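# Seat the round belt on both pulleys

## Task

Get the round belt seated in the groove of each of the two pulleys, running straight around them with no crossover (no figure-eight twist) between the pulleys.

## Robot and tools

Robot: two arms, left_arm and right_arm, each with a two-finger gripper whose fingers point along the gripper's +z and open and close along its y axis. Bases in the scene frame: left_arm at (-0.031, +0.229, +0.003) m, right_arm at (-0.031, -0.282, +0.001) m, both nearly unrotated. Printed hand positions and orientations can be off by up to a few cm, more at long reach.

Frames: the scene frame has its origin at table height midway between the nominal bases, +z up, +x out over the table, and left_arm on the +y side (arm names do not match image left/right). Reported poses, velocities and targets are in the scene frame. Offsets in commands are taken along the axes of that arm's own Hand target, not the scene axes. end_effector_position is the point between the finger pads, roughly 1 cm back from the tips.

Command row: every moving command uses rows of 14 numbers, each in [-1, 1]: dx, dy, dz, rx, ry, rz, opening for left_arm, then the same seven for right_arm. Both arms are always in the row, even if one stays put. dx..rz are an offset (not a pose) from the Hand target held when the action or move began; 1.0 stands for 0.6 m or 180 degrees, and rx, ry, rz form one rotation vector. Opening is absolute: +1 fully open (0.094 m), -1 closed. Writing 0 for an arm's six pose numbers re-requests its current Hand target; a 0 in the opening slot is a real command (half open), so resend the current opening to keep the gripper as it is.

execute_actions(actions, cameras): actions is a list of actions; each action is up to 15 rows, one per 1/30 s step, and a short action repeats its last row to fill 15 steps. All rows of one action count from the same start pose, not from each other; a new action or call starts from the updated Hand target, so sending the same offset again moves further. Each action lasts 0.5 s. An empty list returns the state with all camera images and fuller output. cameras: list of names, ["all"], or [] for none.

move(target, speed, blend, opening_speed, grip_force, blocking, cameras): drives each gripper in a straight line toward its target. target is one 14-number row or a list of up to 15 rows, all offsets measured from the Hand targets at the start of the move (not chained). speed is top path speed in m/s, 0.002 to 2.9, default 0.25 (rotation up to twice that in rad/s); one number or one per target. blend (m) rounds corners between listed targets; 0 means stop at each. opening_speed (per second on the -1..+1 scale, at least 0.2) closes gently. grip_force is newtons per pad, 10 to 50, one value or one per arm; it persists, and low values close slowly. blocking=false returns after about 0.5 s while motion continues. The whole move is capped at 10 s. Paths ignore obstacles and the other arm; faster means more lag, drift and harder impacts. Avoid paths passing near an arm's own base; go around it.

wait(seconds 0-10): lets time pass, arms holding. stop: brakes a running move. zoom_image(camera, region [x0,y0,x1,y1] in pixels, max 504x504): enlarges part of the latest image from cam_high, cam_low, cam_board, cam_idler, cam_left_wrist or cam_right_wrist (all 504x504). read_manual: licence texts only. finished_scene(scene): ends the scene permanently; call only when the belt sits in both grooves and stays there unaided.

Results: each arm's end_effector_position (m) and end_effector_quat_wxyz in the scene frame; Hand target (the last commanded pose after clipping, the base for the next offsets); Joint positions (last value is finger opening in m); joint velocities ("within noise" means at rest); joint torques (include gravity, offset and noisy; joints 1-3 wrap at ±28 N m); grip_measured (opening on the command scale, reads a bit wide when empty, narrower when squeezing); Tool commands; motor temperatures. move adds a "move:" line: done, off_target, moving, held or fault, plus limits such as paced (pose clipped) or held (steps withheld). done means within 10 mm and 2 degrees; neither done nor off_target tells you about contact.

Behaviour: commanded orientation is clipped to 40 degrees from the measured one per step. Grippers often stop short or sag and tilt, especially when stretched out; check the pose after each move, resend the shortfall as an offset, and correct tilt. Tiny moves may not happen or may go sideways. An arm blocked by something keeps pushing until commanded back past its gripper. Gripping force jumps to the limit shortly after contact; use opening_speed and lower grip_force for delicate parts, and open well above grip_measured to release.

Avoid: dropping the belt or letting it fly, knocking anything off the table, fast impacts or hard pushes on fixed or heavy items, the grippers or wrist cameras bumping or squeezing each other (can end the scene), strain on camera cables, and long stretched or pushing poses that heat motors (MOTOR HOT at 75 °C, fault fold at 90 °C, arm collapse at 100 °C). The scene keeps running while you think.

Each tool is called after "Request:" by a JSON object that holds its "op" and its "data", one argument or row to a line.

## Session

Request:
{"op": "execute_actions", "data": {
  "actions": []
}}

Scene clock: 0.00 s.
left_arm: end_effector_position=(+0.3632, +0.2135, +0.1060) grip_measured=+1.000 end_effector_quat_wxyz=(+0.605, -0.002, +0.797, +0.012) | right_arm: end_effector_position=(+0.3592, -0.3197, +0.0847) grip_measured=+1.000 end_effector_quat_wxyz=(+0.554, +0.079, +0.819, -0.126)
Joint positions: left_arm=[-0.07 1.542 0.339 0.93 -0.103 -0.012 0.094] | right_arm=[0.047 1.571 0.385 0.799 0.352 0.012 0.094]
Joint velocities: within noise
Joint torques (N m): no reading
Motor temperatures (°C): left_arm=[25 29 27 23 24 24 25] | right_arm=[24 28 26 25 26 22 23]
Heat: left arm: 29 °C; right arm: 28 °C.
Hand target: left_arm +0.3655, +0.2134, +0.1122; +0.611, -0.003, +0.791, +0.011 | right_arm +0.3621, -0.3195, +0.0914; +0.562, +0.081, +0.814, -0.124
Tool commands: left_gripper/opening=+1.0 right_gripper/opening=+1.0

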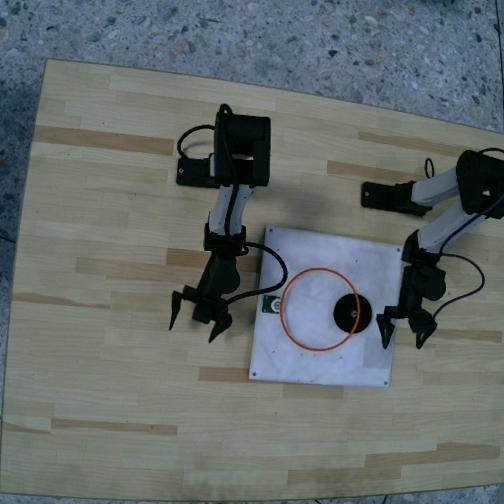

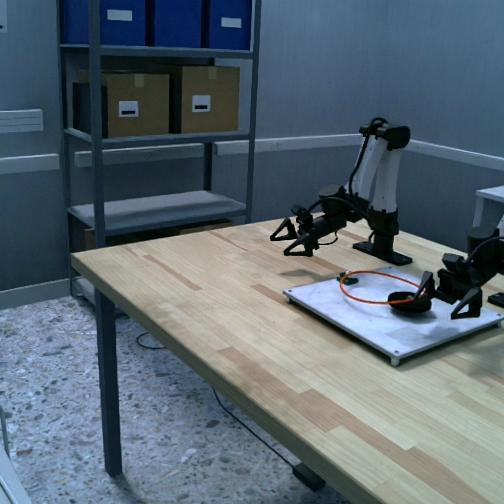

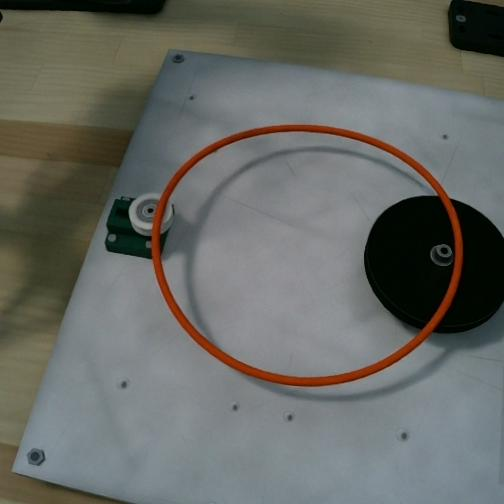

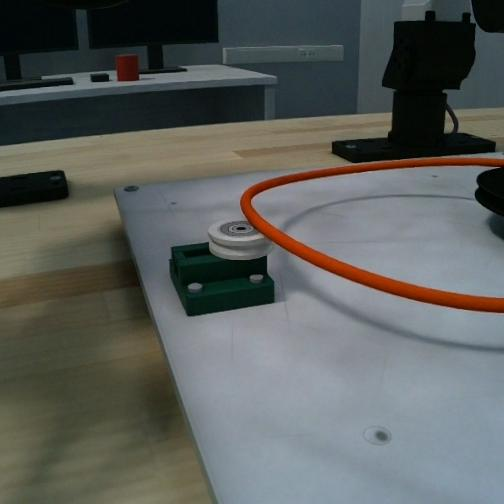

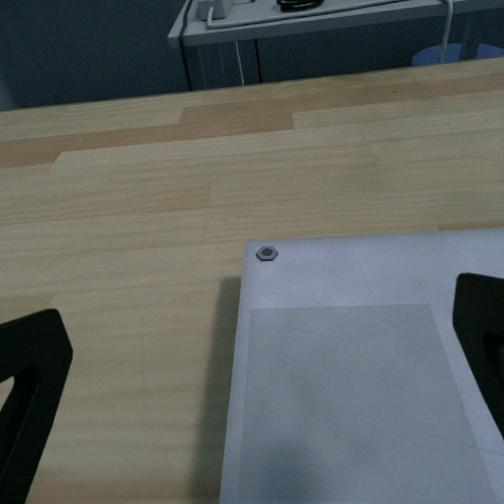

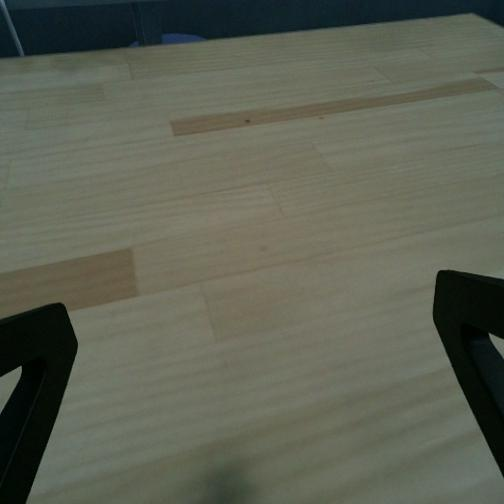

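Request:
{"op": "zoom_image", "data": {
  "camera": "cam_board",
  "region": [340, 170, 504, 340]
}}

Request:
{"op": "zoom_image", "data": {
  "camera": "cam_low",
  "region": [280, 220, 504, 370]
}}

Request:
{"op": "zoom_image", "data": {
  "camera": "cam_idler",
  "region": [150, 140, 350, 340]
}}

Request:
{"op": "zoom_image", "data": {
  "camera": "cam_high",
  "region": [230, 210, 430, 400]
}}

Request:
{"op": "zoom_image", "data": {
  "camera": "cam_board",
  "region": [90, 130, 260, 300]
}}

Scaled by 2.965 from the camera's 504x504 image, which has a finer 720x720 frame.

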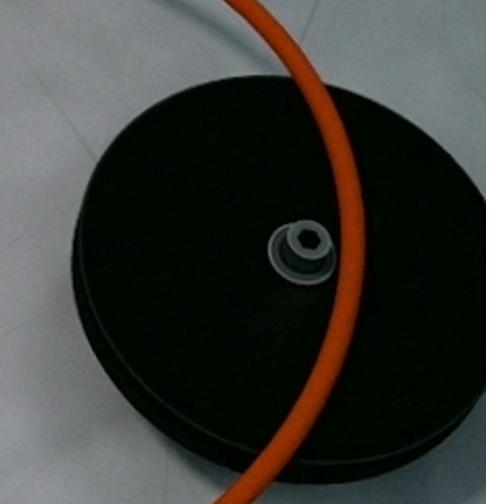

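Scaled by 2.250 from the camera's 504x504 image, which has a finer 720x720 frame.

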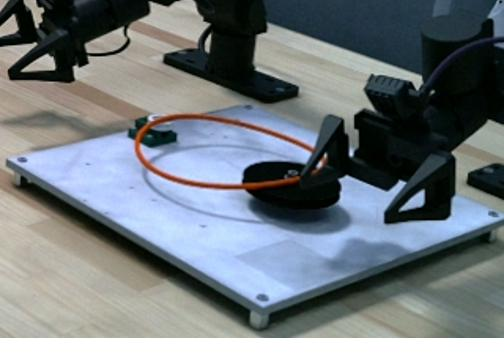

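Scaled by 2.520 from the camera's 504x504 image, which has a finer 720x720 frame.

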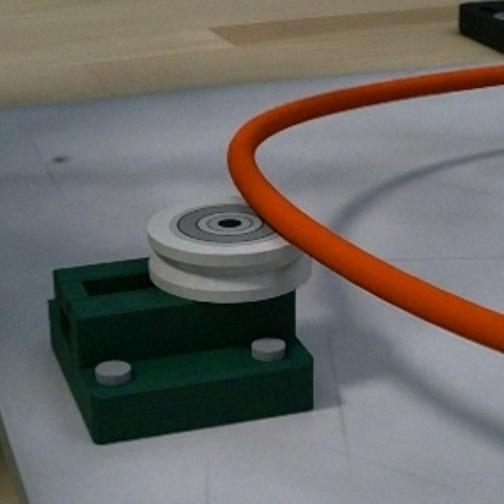

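Scaled by 2.520 from the camera's 504x504 image, which has a finer 720x720 frame.

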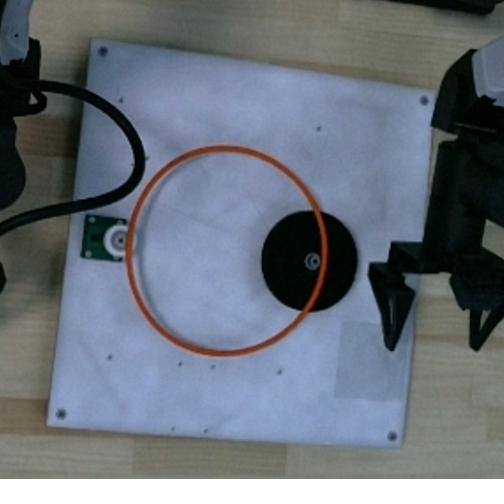

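Scaled by 2.965 from the camera's 504x504 image, which has a finer 720x720 frame.

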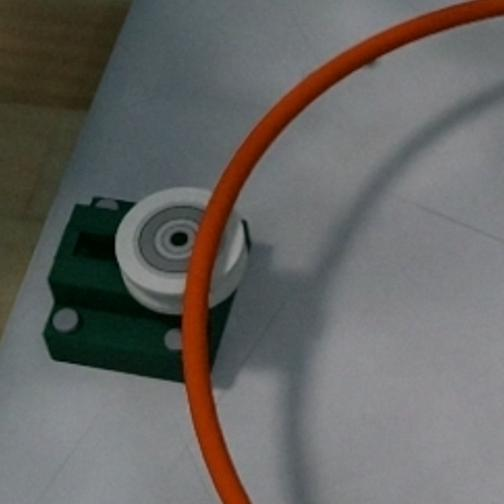

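Request:
{"op": "move", "data": {
  "target": [0,0,0,0,0,0,1,-0.058,0.149,-0.277,-0.016,0.390,0.042,1],
  "cameras": ["all"]
}}

Scene clock: 156.90 s.
left_arm: end_effector_position=(+0.3632, +0.2135, +0.1060) grip_measured=+1.000 end_effector_quat_wxyz=(+0.605, -0.002, +0.797, +0.012) | right_arm: end_effector_position=(+0.2470, -0.1897, +0.1647) grip_measured=+1.000 end_effector_quat_wxyz=(-0.002, +0.173, +0.985, -0.008)
Joint positions: left_arm=[-0.07 1.542 0.339 0.93 -0.103 -0.012 0.094] | right_arm=[0.317 1.67 1.569 -1.482 0.012 0.677 0.094]
Joint torques (N m): left_arm=[-0.17 -5.3 6.08 2.1 -0.12 -0.11] | right_arm=[0.66 -8.14 9.01 0.33 -0.11 0.02]
Motor temperatures (°C): left_arm=[25 33 32 42 24 24 25] | right_arm=[24 35 30 37 25 22 23]
Heat: left arm: 42 °C; right arm: 37 °C.
Hand target: left_arm +0.3655, +0.2134, +0.1122; +0.611, -0.003, +0.791, +0.011 | right_arm +0.2500, -0.1850, +0.1700; +0.001, +0.174, +0.985, -0.001
Off the commanded pose: left_arm 0.007 m, 1 deg | right_arm 0.008 m, 1 deg.
move: done

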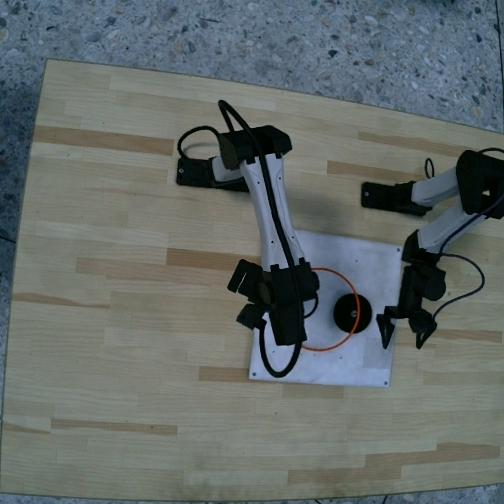

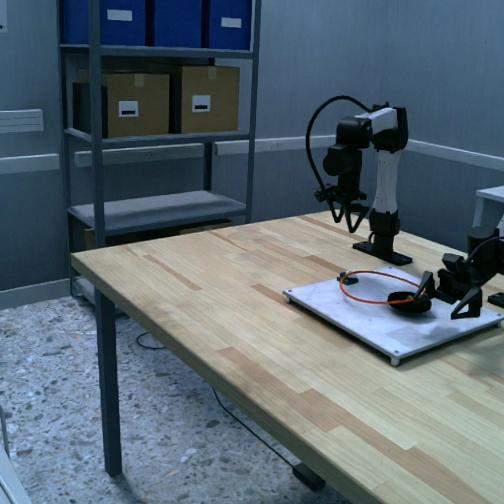

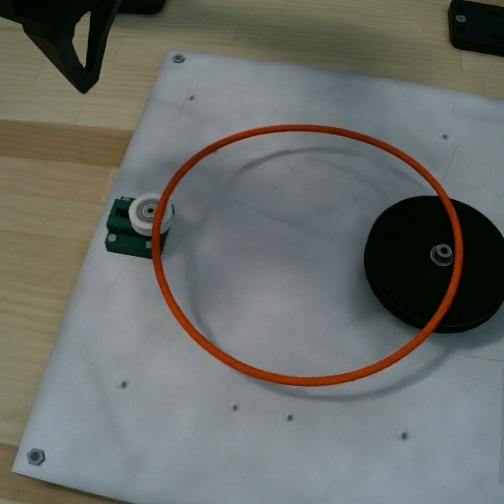

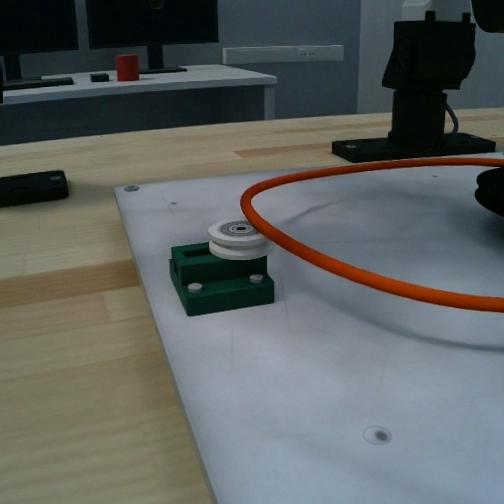

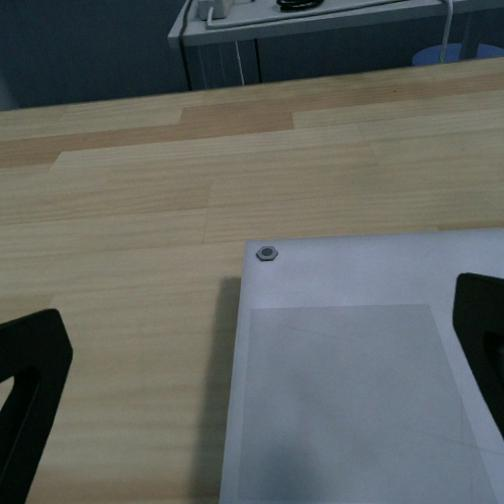

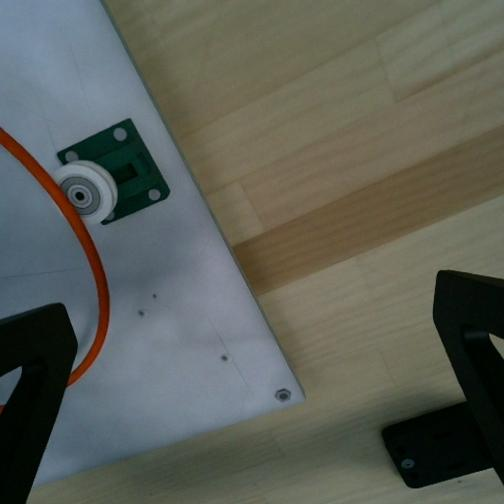

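Request:
{"op": "move", "data": {
  "target": [-0.044,-0.112,-0.219,-0.065,0.416,-0.093,1,0,0,0,0,0,0,1],
  "cameras": ["all"]
}}

Request:
{"op": "zoom_image", "data": {
  "camera": "cam_right_wrist",
  "region": [0, 80, 300, 380]
}}

Scene clock: 178.73 s.
left_arm: end_effector_position=(+0.2453, +0.1463, +0.1673) grip_measured=+1.000 end_effector_quat_wxyz=(+0.004, -0.170, +0.985, +0.002) | right_arm: end_effector_position=(+0.2469, -0.1896, +0.1647) grip_measured=+1.000 end_effector_quat_wxyz=(-0.002, +0.173, +0.985, -0.008)
Joint positions: left_arm=[-0.28 1.638 1.541 -1.469 -0.006 -0.637 0.094] | right_arm=[0.317 1.67 1.569 -1.482 0.012 0.677 0.094]
Joint torques (N m): left_arm=[-0.64 -5.14 8.34 0.18 -0.04 -0.24] | right_arm=[0.65 -8.05 8.91 0.3 -0.04 0.02]
Heat: left arm: 42 °C; right arm: 34 °C.
Hand target: left_arm +0.2461, +0.1432, +0.1698; -0.001, -0.174, +0.985, -0.001 | right_arm +0.2500, -0.1850, +0.1700; +0.001, +0.174, +0.985, -0.001
Off the commanded pose: left_arm 0.004 m, 1 deg | right_arm 0.008 m, 1 deg.
move: done

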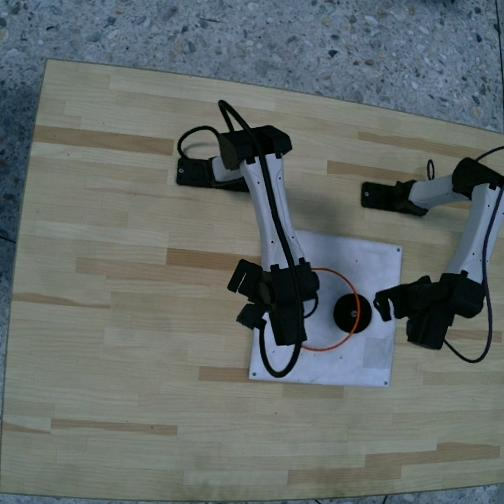

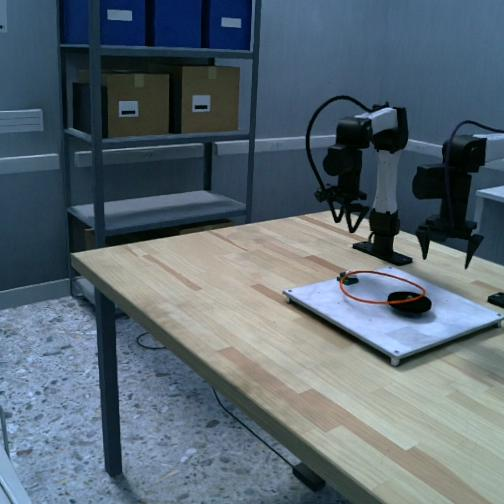

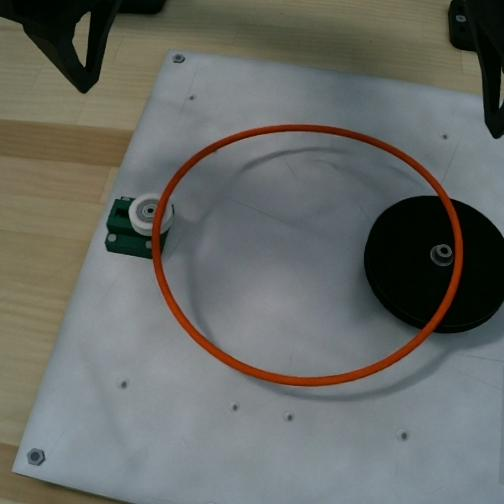

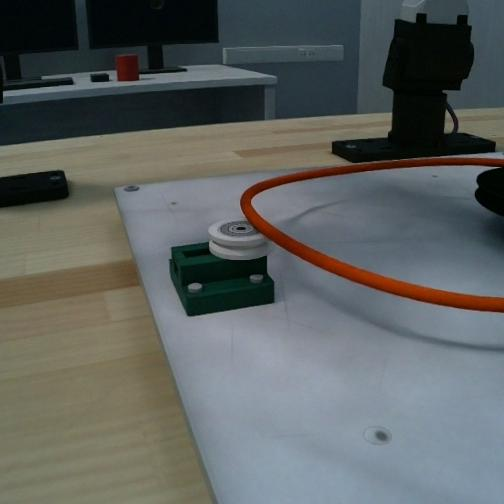

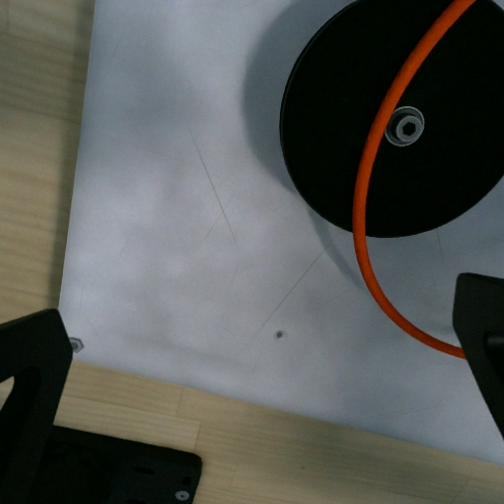

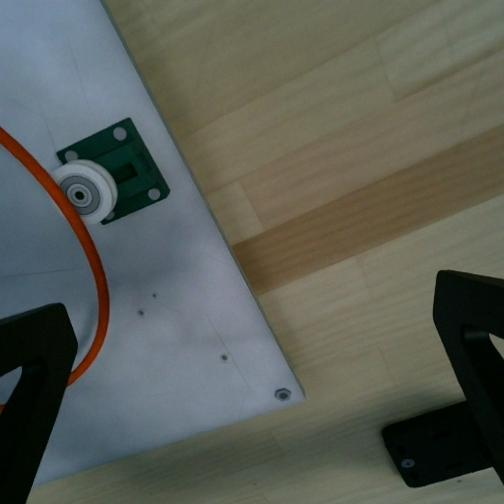

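Scaled by 1.680 from the camera's 504x504 image, which has a finer 720x720 frame.

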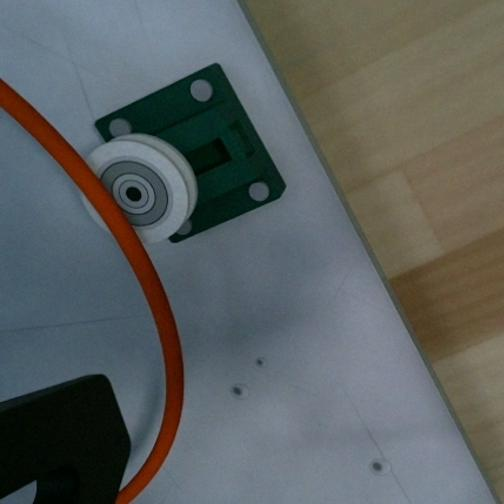

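Request:
{"op": "move", "data": {
  "target": [0.057,-0.075,0.10,0,0,-0.042,0,0,0,0,0,0,0,1],
  "cameras": ["cam_low","cam_board","cam_left_wrist","cam_high"]
}}

Request:
{"op": "zoom_image", "data": {
  "camera": "cam_low",
  "region": [310, 230, 484, 350]
}}

Scene clock: 221.00 s.
left_arm: end_effector_position=(+0.2269, +0.0911, +0.1133) grip_measured=+0.002 end_effector_quat_wxyz=(-0.004, -0.234, +0.972, +0.000) | right_arm: end_effector_position=(+0.2469, -0.1896, +0.1647) grip_measured=+1.000 end_effector_quat_wxyz=(-0.002, +0.173, +0.985, -0.008)
Joint positions: left_arm=[-0.473 1.656 1.346 -1.266 0.005 -0.96 0.047] | right_arm=[0.317 1.67 1.569 -1.482 0.012 0.677 0.094]
Joint velocities: left_arm=[-0.012 -0.007 -0.046 -0.007 -0.037 -0.051 -0.001] | right_arm=[within noise]
Joint torques (N m): left_arm=[-0.64 -5.74 5.72 0.5 -0.14 -0.23] | right_arm=[0.68 -8.24 8.92 0.31 -0.09 0.09]
Motor temperatures (°C): left_arm=[25 33 38 34 24 24 25] | right_arm=[24 34 35 30 25 22 23]
Heat: left arm: 38 °C; right arm: 35 °C.
Hand target: left_arm +0.2294, +0.0891, +0.1100; -0.001, -0.238, +0.971, -0.001 | right_arm +0.2500, -0.1850, +0.1700; +0.001, +0.174, +0.985, -0.001
Off the commanded pose: left_arm 0.005 m, 1 deg | right_arm 0.008 m, 1 deg.
move: done
Images, in order (width x height): cam_high 504x504, cam_low 504x504, cam_board 504x504, cam_left_wrist 504x504.

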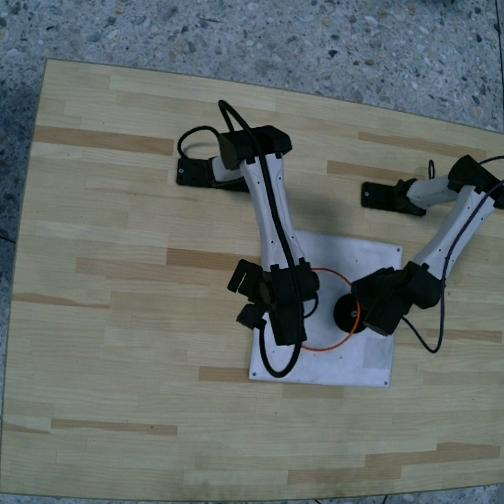

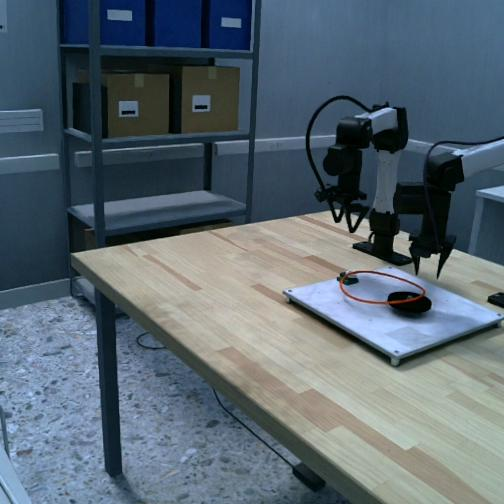

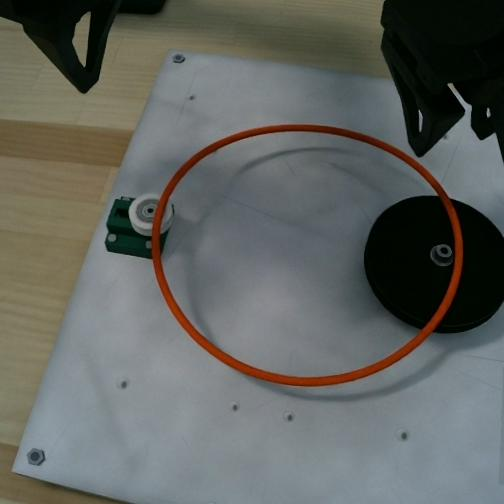

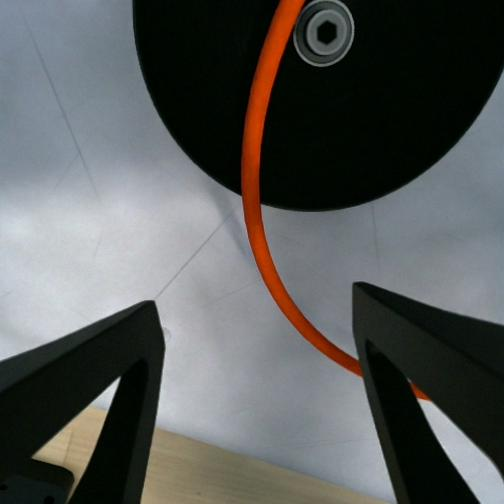

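Scaled by 2.897 from the camera's 504x504 image, which has a finer 720x720 frame.

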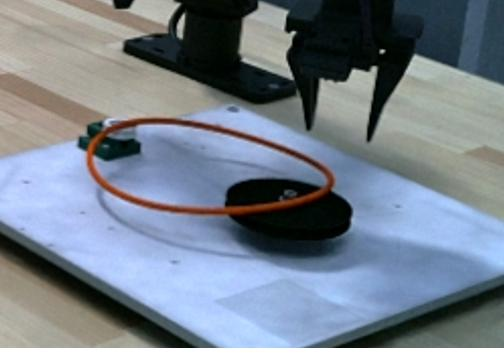

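Request:
{"op": "move", "data": {
  "target": [0.013,-0.014,0.053,0,0,0,0,0,0,0,0,0,0,1],
  "cameras": ["cam_low","cam_board","cam_left_wrist","cam_idler"]
}}

Request:
{"op": "zoom_image", "data": {
  "camera": "cam_low",
  "region": [350, 240, 460, 330]
}}

Scene clock: 243.00 s.
left_arm: end_effector_position=(+0.2238, +0.0803, +0.0820) grip_measured=+0.002 end_effector_quat_wxyz=(-0.004, -0.234, +0.972, +0.000) | right_arm: end_effector_position=(+0.2469, -0.1896, +0.1647) grip_measured=+1.000 end_effector_quat_wxyz=(-0.002, +0.173, +0.985, -0.008)
Joint positions: left_arm=[-0.511 1.681 1.248 -1.143 0.005 -0.998 0.047] | right_arm=[0.317 1.67 1.569 -1.482 0.012 0.677 0.094]
Joint torques (N m): left_arm=[-0.61 -5.68 5.82 0.49 -0.15 -0.24] | right_arm=[0.65 -8.13 8.88 0.32 -0.13 0.03]
Heat: left arm: 36 °C; right arm: 35 °C.
Hand target: left_arm +0.2263, +0.0780, +0.0781; -0.001, -0.238, +0.971, -0.001 | right_arm +0.2500, -0.1850, +0.1700; +0.001, +0.174, +0.985, -0.001
Off the commanded pose: left_arm 0.005 m, 1 deg | right_arm 0.008 m, 1 deg.
move: done
Images, in order (width x height): cam_low 504x504, cam_board 504x504, cam_idler 504x504, cam_left_wrist 504x504.

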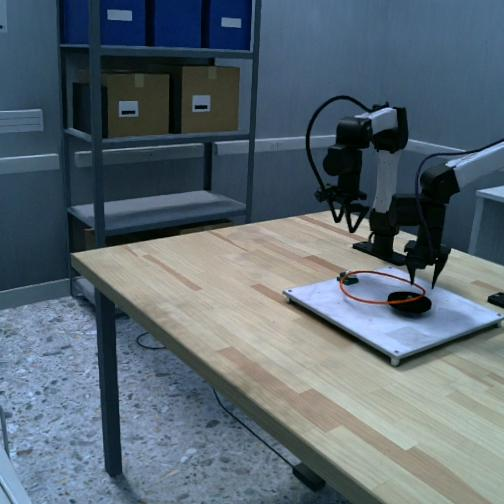

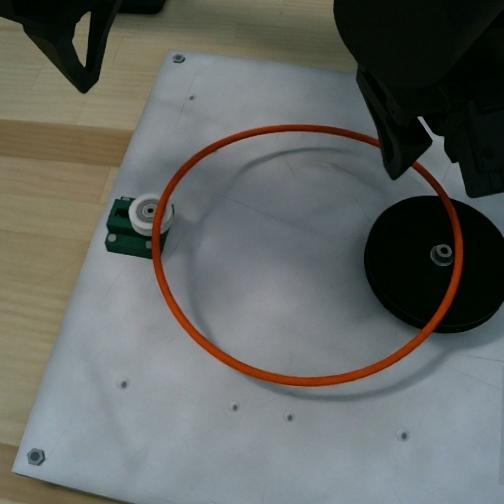

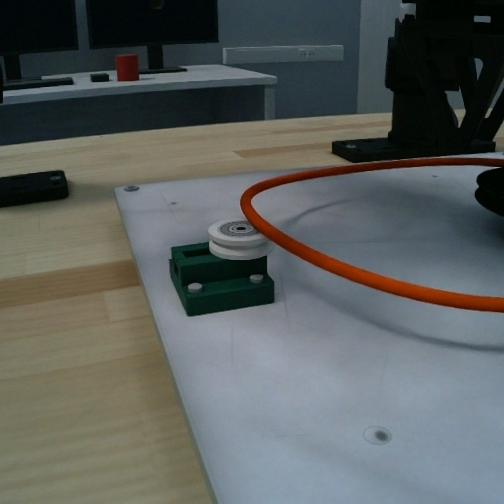

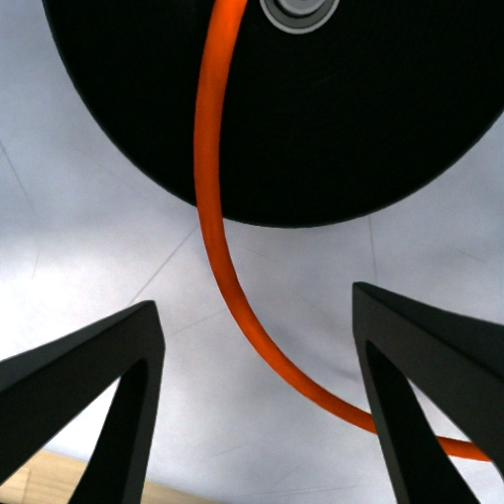

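Scaled by 4.582 from the camera's 504x504 image, which has a finer 720x720 frame.

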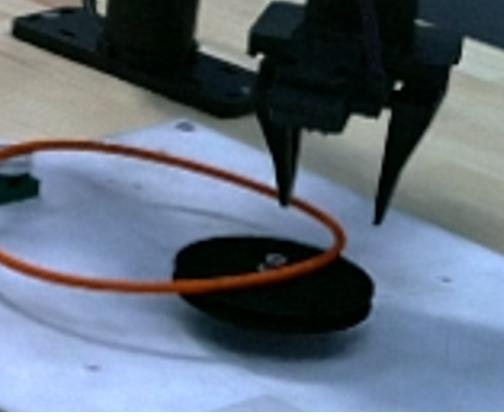

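Request:
{"op": "move", "data": {
  "target": [0.003,0.005,0.01,0,0,-0.15,0,0,0,0,0,0,0,1],
  "cameras": ["cam_low","cam_board","cam_left_wrist"]
}}

Request:
{"op": "zoom_image", "data": {
  "camera": "cam_low",
  "region": [350, 240, 460, 330]
}}

Scene clock: 270.10 s.
left_arm: end_effector_position=(+0.2213, +0.0817, +0.0742) grip_measured=+0.002 end_effector_quat_wxyz=(-0.005, -0.454, +0.891, +0.003) | right_arm: end_effector_position=(+0.2469, -0.1896, +0.1647) grip_measured=+1.000 end_effector_quat_wxyz=(-0.002, +0.173, +0.985, -0.008)
Joint positions: left_arm=[-0.511 1.681 1.216 -1.116 0.005 -1.468 0.047] | right_arm=[0.317 1.67 1.569 -1.482 0.012 0.677 0.094]
Joint torques (N m): left_arm=[-0.55 -6.19 5.48 0.44 -0.16 -0.25] | right_arm=[0.46 -8.08 9.02 0.29 -0.08 0.07]
Heat: left arm: 36 °C; right arm: 36 °C.
Hand target: left_arm +0.2233, +0.0798, +0.0721; -0.001, -0.458, +0.889, -0.001 | right_arm +0.2500, -0.1850, +0.1700; +0.001, +0.174, +0.985, -0.001
Off the commanded pose: left_arm 0.003 m, 1 deg | right_arm 0.008 m, 1 deg.
move: done
Images, in order (width x height): cam_low 504x504, cam_board 504x504, cam_left_wrist 504x504.

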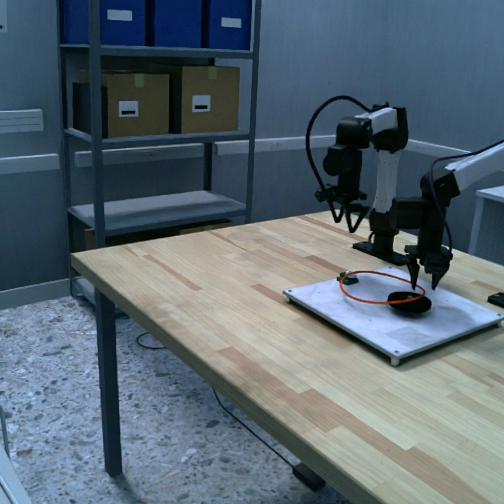

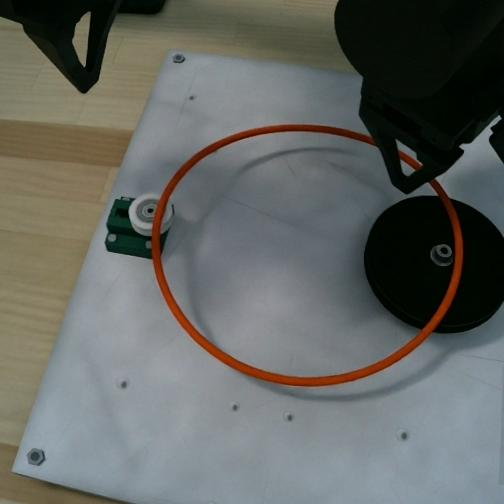

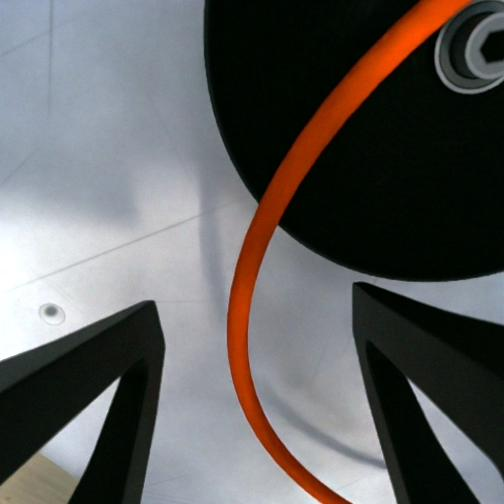

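Scaled by 4.582 from the camera's 504x504 image, which has a finer 720x720 frame.

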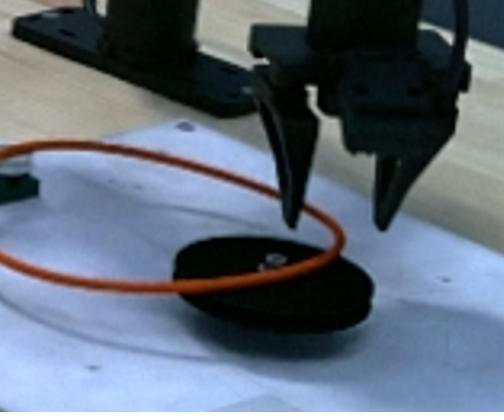

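Request:
{"op": "move", "data": {
  "target": [
    [0.002,0.0067,0,0,0,0,-0.5,0,0,0,0,0,0,1],
    [0.002,0.0067,0.012,0,0,0,-0.5,0,0,0,0,0,0,1]
  ],
  "cameras": ["cam_low","cam_board","cam_left_wrist"]
}}

Request:
{"op": "zoom_image", "data": {
  "camera": "cam_low",
  "region": [350, 240, 460, 330]
}}

Request:
{"op": "zoom_image", "data": {
  "camera": "cam_board",
  "region": [340, 100, 500, 260]
}}

Scene clock: 284.97 s.
left_arm: end_effector_position=(+0.2173, +0.0840, +0.0647) grip_measured=-0.498 end_effector_quat_wxyz=(-0.007, -0.456, +0.890, +0.007) | right_arm: end_effector_position=(+0.2469, -0.1896, +0.1647) grip_measured=+1.000 end_effector_quat_wxyz=(-0.002, +0.173, +0.985, -0.008)
Joint positions: left_arm=[-0.511 1.681 1.177 -1.086 0.005 -1.472 0.024] | right_arm=[0.317 1.67 1.569 -1.482 0.012 0.677 0.094]
Joint torques (N m): left_arm=[-0.84 -6.83 5.45 0.43 -0.16 -0.25] | right_arm=[0.79 -8.25 8.85 0.33 -0.05 0.05]
Heat: left arm: 36 °C; right arm: 36 °C.
Hand target: left_arm +0.2193, +0.0812, +0.0649; -0.001, -0.458, +0.889, +0.000 | right_arm +0.2500, -0.1850, +0.1700; +0.001, +0.174, +0.985, -0.001
Off the commanded pose: left_arm 0.004 m, 1 deg | right_arm 0.008 m, 1 deg.
move: done
Images, in order (width x height): cam_low 504x504, cam_board 504x504, cam_left_wrist 504x504.

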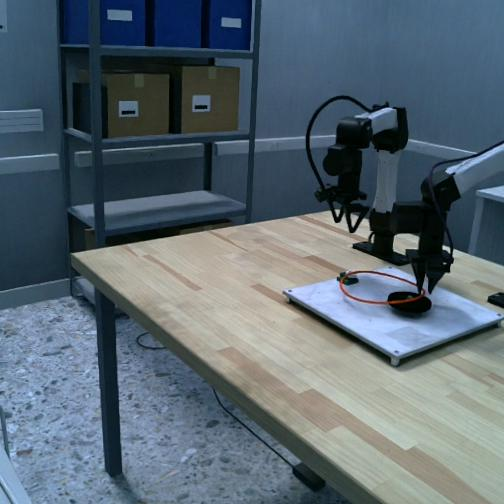

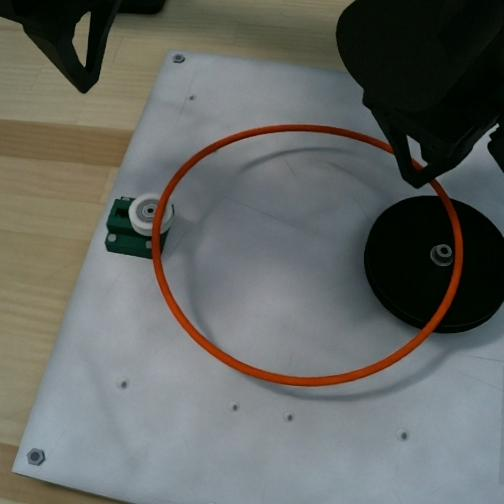

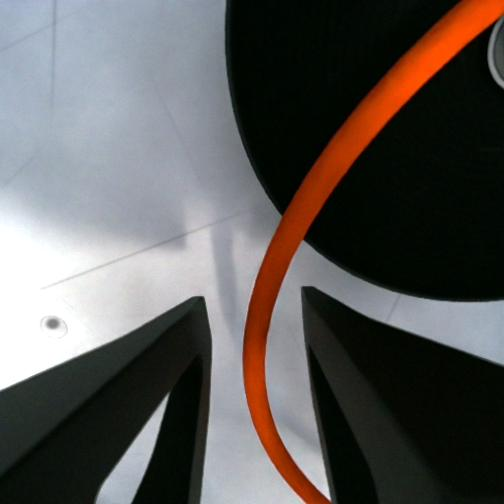

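Scaled by 4.582 from the camera's 504x504 image, which has a finer 720x720 frame.

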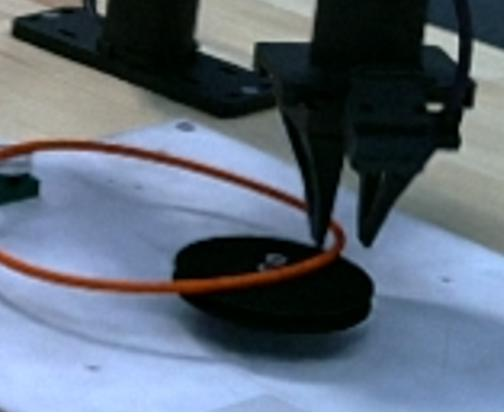

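Scaled by 3.150 from the camera's 504x504 image, which has a finer 720x720 frame.

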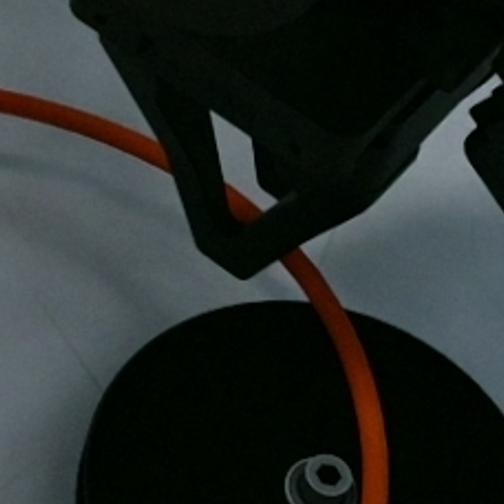

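Request:
{"op": "move", "data": {
  "target": [
    [0,0,0.007,0,0,0,-0.5,0,0,0,0,0,0,1],
    [0,0,0.007,0,0,0,-0.95,0,0,0,0,0,0,1]
  ],
  "opening_speed": 0.3,
  "cameras": ["cam_low","cam_board","cam_left_wrist","cam_idler"]
}}

Request:
{"op": "zoom_image", "data": {
  "camera": "cam_board",
  "region": [340, 100, 500, 260]
}}

Scene clock: 298.37 s.
left_arm: end_effector_position=(+0.2178, +0.0837, +0.0617) grip_measured=-0.902 end_effector_quat_wxyz=(-0.006, -0.456, +0.890, +0.004) | right_arm: end_effector_position=(+0.2469, -0.1896, +0.1647) grip_measured=+1.000 end_effector_quat_wxyz=(-0.002, +0.173, +0.985, -0.008)
Joint positions: left_arm=[-0.511 1.681 1.165 -1.068 0.005 -1.472 0.005] | right_arm=[0.317 1.67 1.569 -1.482 0.012 0.677 0.094]
Joint torques (N m): left_arm=[-0.85 -6.43 5.5 0.44 -0.17 -0.23] | right_arm=[0.8 -8.02 8.87 0.33 -0.05 0.04]
Heat: left arm: 37 °C; right arm: 37 °C.
Hand target: left_arm +0.2194, +0.0812, +0.0607; -0.001, -0.458, +0.889, -0.001 | right_arm +0.2500, -0.1850, +0.1700; +0.001, +0.174, +0.985, -0.001
Off the commanded pose: left_arm 0.003 m, 1 deg | right_arm 0.008 m, 1 deg.
move: done
Images, in order (width x height): cam_low 504x504, cam_board 504x504, cam_idler 504x504, cam_left_wrist 504x504.

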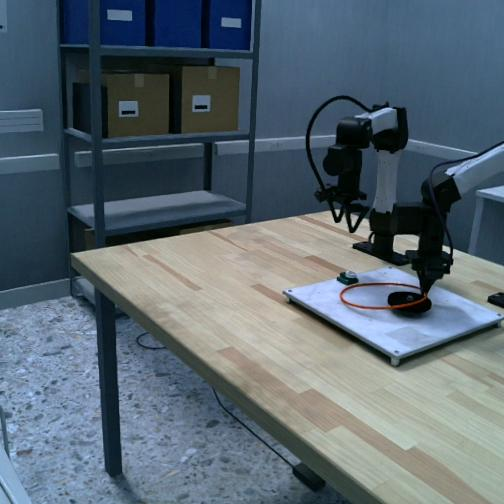

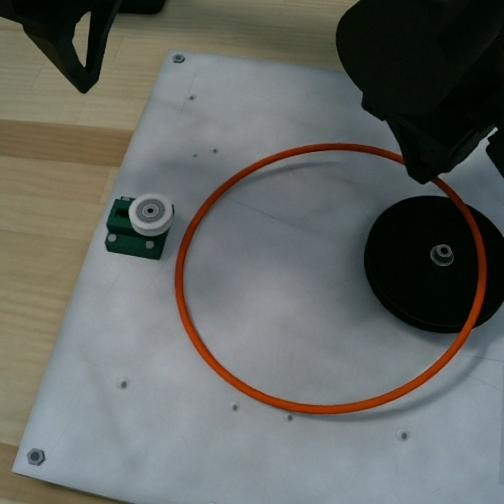

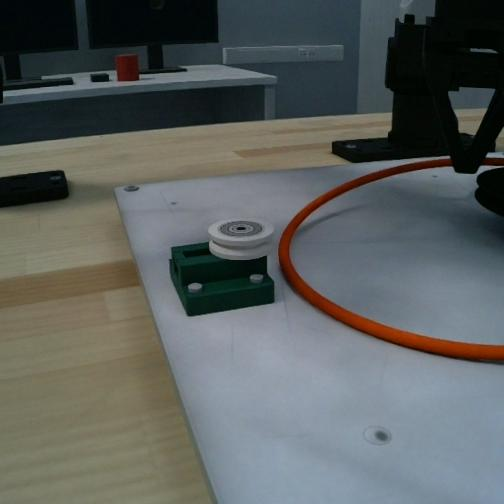

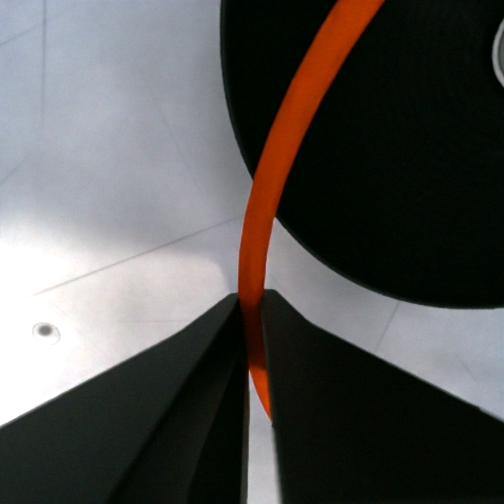

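Scaled by 3.150 from the camera's 504x504 image, which has a finer 720x720 frame.

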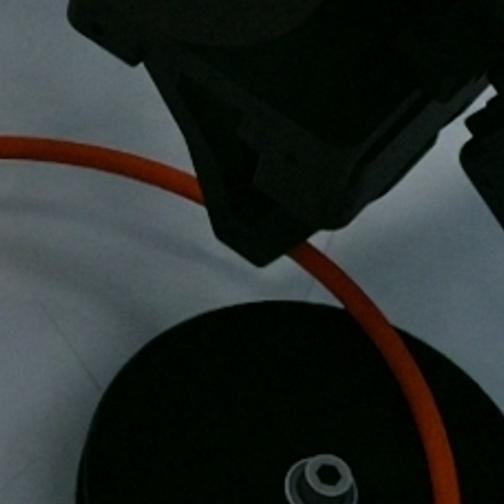

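Request:
{"op": "move", "data": {
  "target": [0,0,-0.042,0,0,0,-0.97,0,0,0,0,0,0,1],
  "speed": 0.1,
  "cameras": ["cam_low","cam_board","cam_right_wrist","cam_idler"]
}}

Scene clock: 309.10 s.
left_arm: end_effector_position=(+0.2175, +0.0839, +0.0739) grip_measured=-0.903 end_effector_quat_wxyz=(-0.010, -0.456, +0.890, +0.010) | right_arm: end_effector_position=(+0.2469, -0.1896, +0.1647) grip_measured=+1.000 end_effector_quat_wxyz=(-0.002, +0.173, +0.985, -0.008)
Joint positions: left_arm=[-0.511 1.681 1.215 -1.132 0.005 -1.472 0.005] | right_arm=[0.317 1.67 1.569 -1.482 0.012 0.677 0.094]
Joint torques (N m): left_arm=[-0.81 -8.36 8.02 0.06 -0.15 -0.23] | right_arm=[0.53 -8.13 8.92 0.29 -0.05 0.03]
Motor temperatures (°C): left_arm=[25 38 35 30 24 23 26] | right_arm=[24 35 37 28 25 22 23]
Heat: left arm: 38 °C; right arm: 37 °C.
Hand target: left_arm +0.2194, +0.0812, +0.0859; -0.001, -0.458, +0.889, -0.001 | right_arm +0.2500, -0.1850, +0.1700; +0.001, +0.174, +0.985, -0.001
Off the commanded pose: left_arm 0.012 m, 2 deg | right_arm 0.008 m, 1 deg.
move: off_target (left_arm)
Images, in order (width x height): cam_low 504x504, cam_board 504x504, cam_idler 504x504, cam_right_wrist 504x504.

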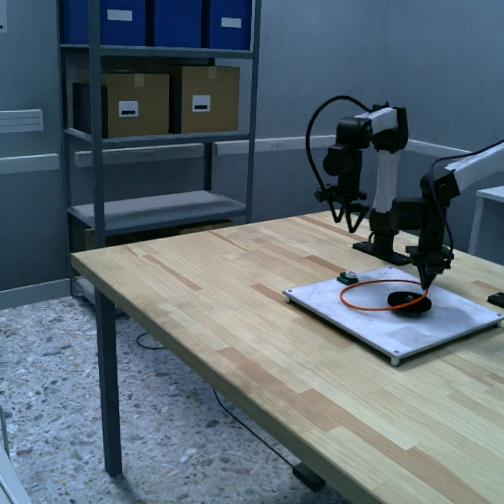

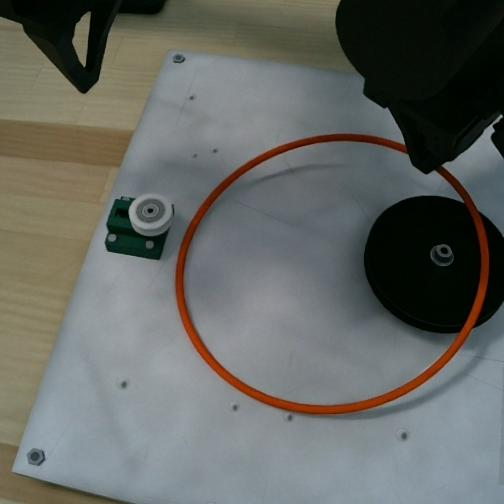

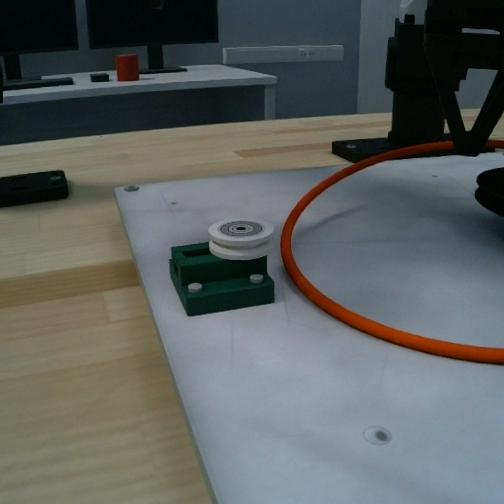

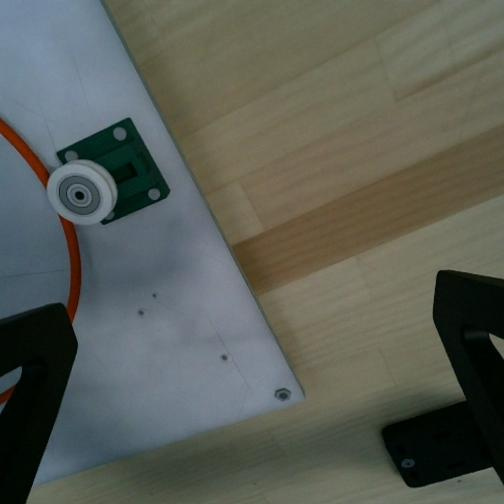

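Request:
{"op": "move", "data": {
  "target": [0,0,-0.075,0,0,0,-0.97,0,0,0,0,0,0,1],
  "speed": 0.1,
  "cameras": ["cam_low","cam_board","cam_right_wrist","cam_idler"]
}}

Request:
{"op": "zoom_image", "data": {
  "camera": "cam_low",
  "region": [310, 230, 470, 350]
}}

Scene clock: 316.33 s.
left_arm: end_effector_position=(+0.2192, +0.0829, +0.1186) grip_measured=-0.903 end_effector_quat_wxyz=(-0.010, -0.456, +0.890, +0.011) | right_arm: end_effector_position=(+0.2469, -0.1896, +0.1647) grip_measured=+1.000 end_effector_quat_wxyz=(-0.002, +0.173, +0.985, -0.008)
Joint positions: left_arm=[-0.511 1.667 1.378 -1.311 0.005 -1.472 0.005] | right_arm=[0.317 1.67 1.569 -1.482 0.012 0.677 0.094]
Joint torques (N m): left_arm=[-0.81 -8.43 8.1 0.1 -0.16 -0.23] | right_arm=[0.68 -8.1 9.06 0.32 -0.08 0.01]
Heat: left arm: 39 °C; right arm: 37 °C.
Hand target: left_arm +0.2194, +0.0813, +0.1310; -0.001, -0.458, +0.889, -0.001 | right_arm +0.2500, -0.1850, +0.1700; +0.001, +0.174, +0.985, -0.001
Off the commanded pose: left_arm 0.012 m, 2 deg | right_arm 0.008 m, 1 deg.
move: off_target (left_arm)
Images, in order (width x height): cam_low 504x504, cam_board 504x504, cam_idler 504x504, cam_right_wrist 504x504.

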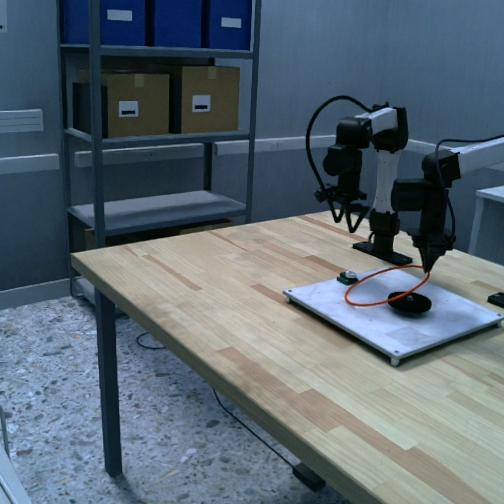

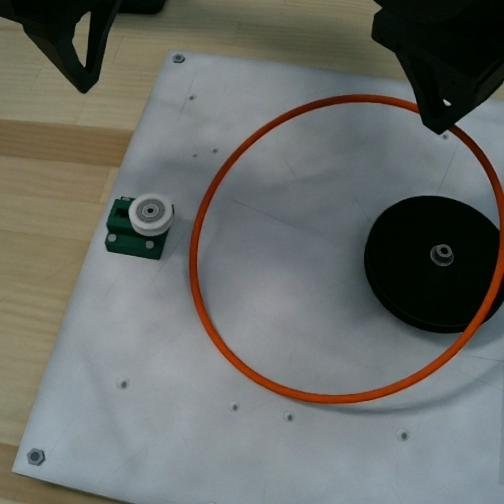

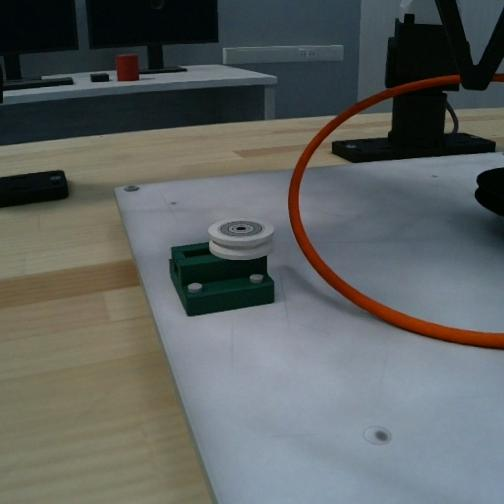

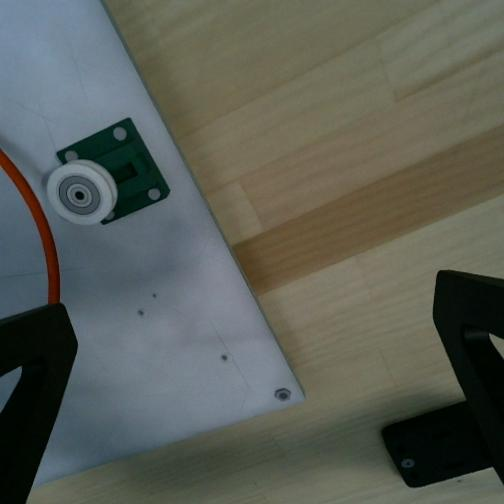

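Scaled by 3.150 from the camera's 504x504 image, which has a finer 720x720 frame.

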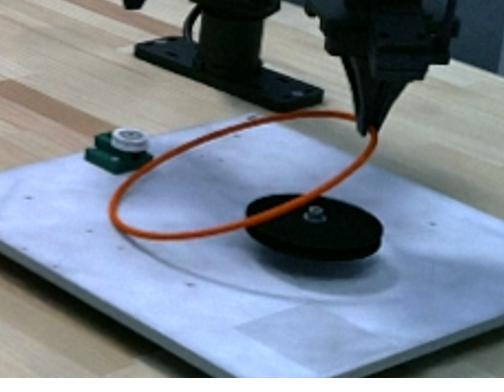

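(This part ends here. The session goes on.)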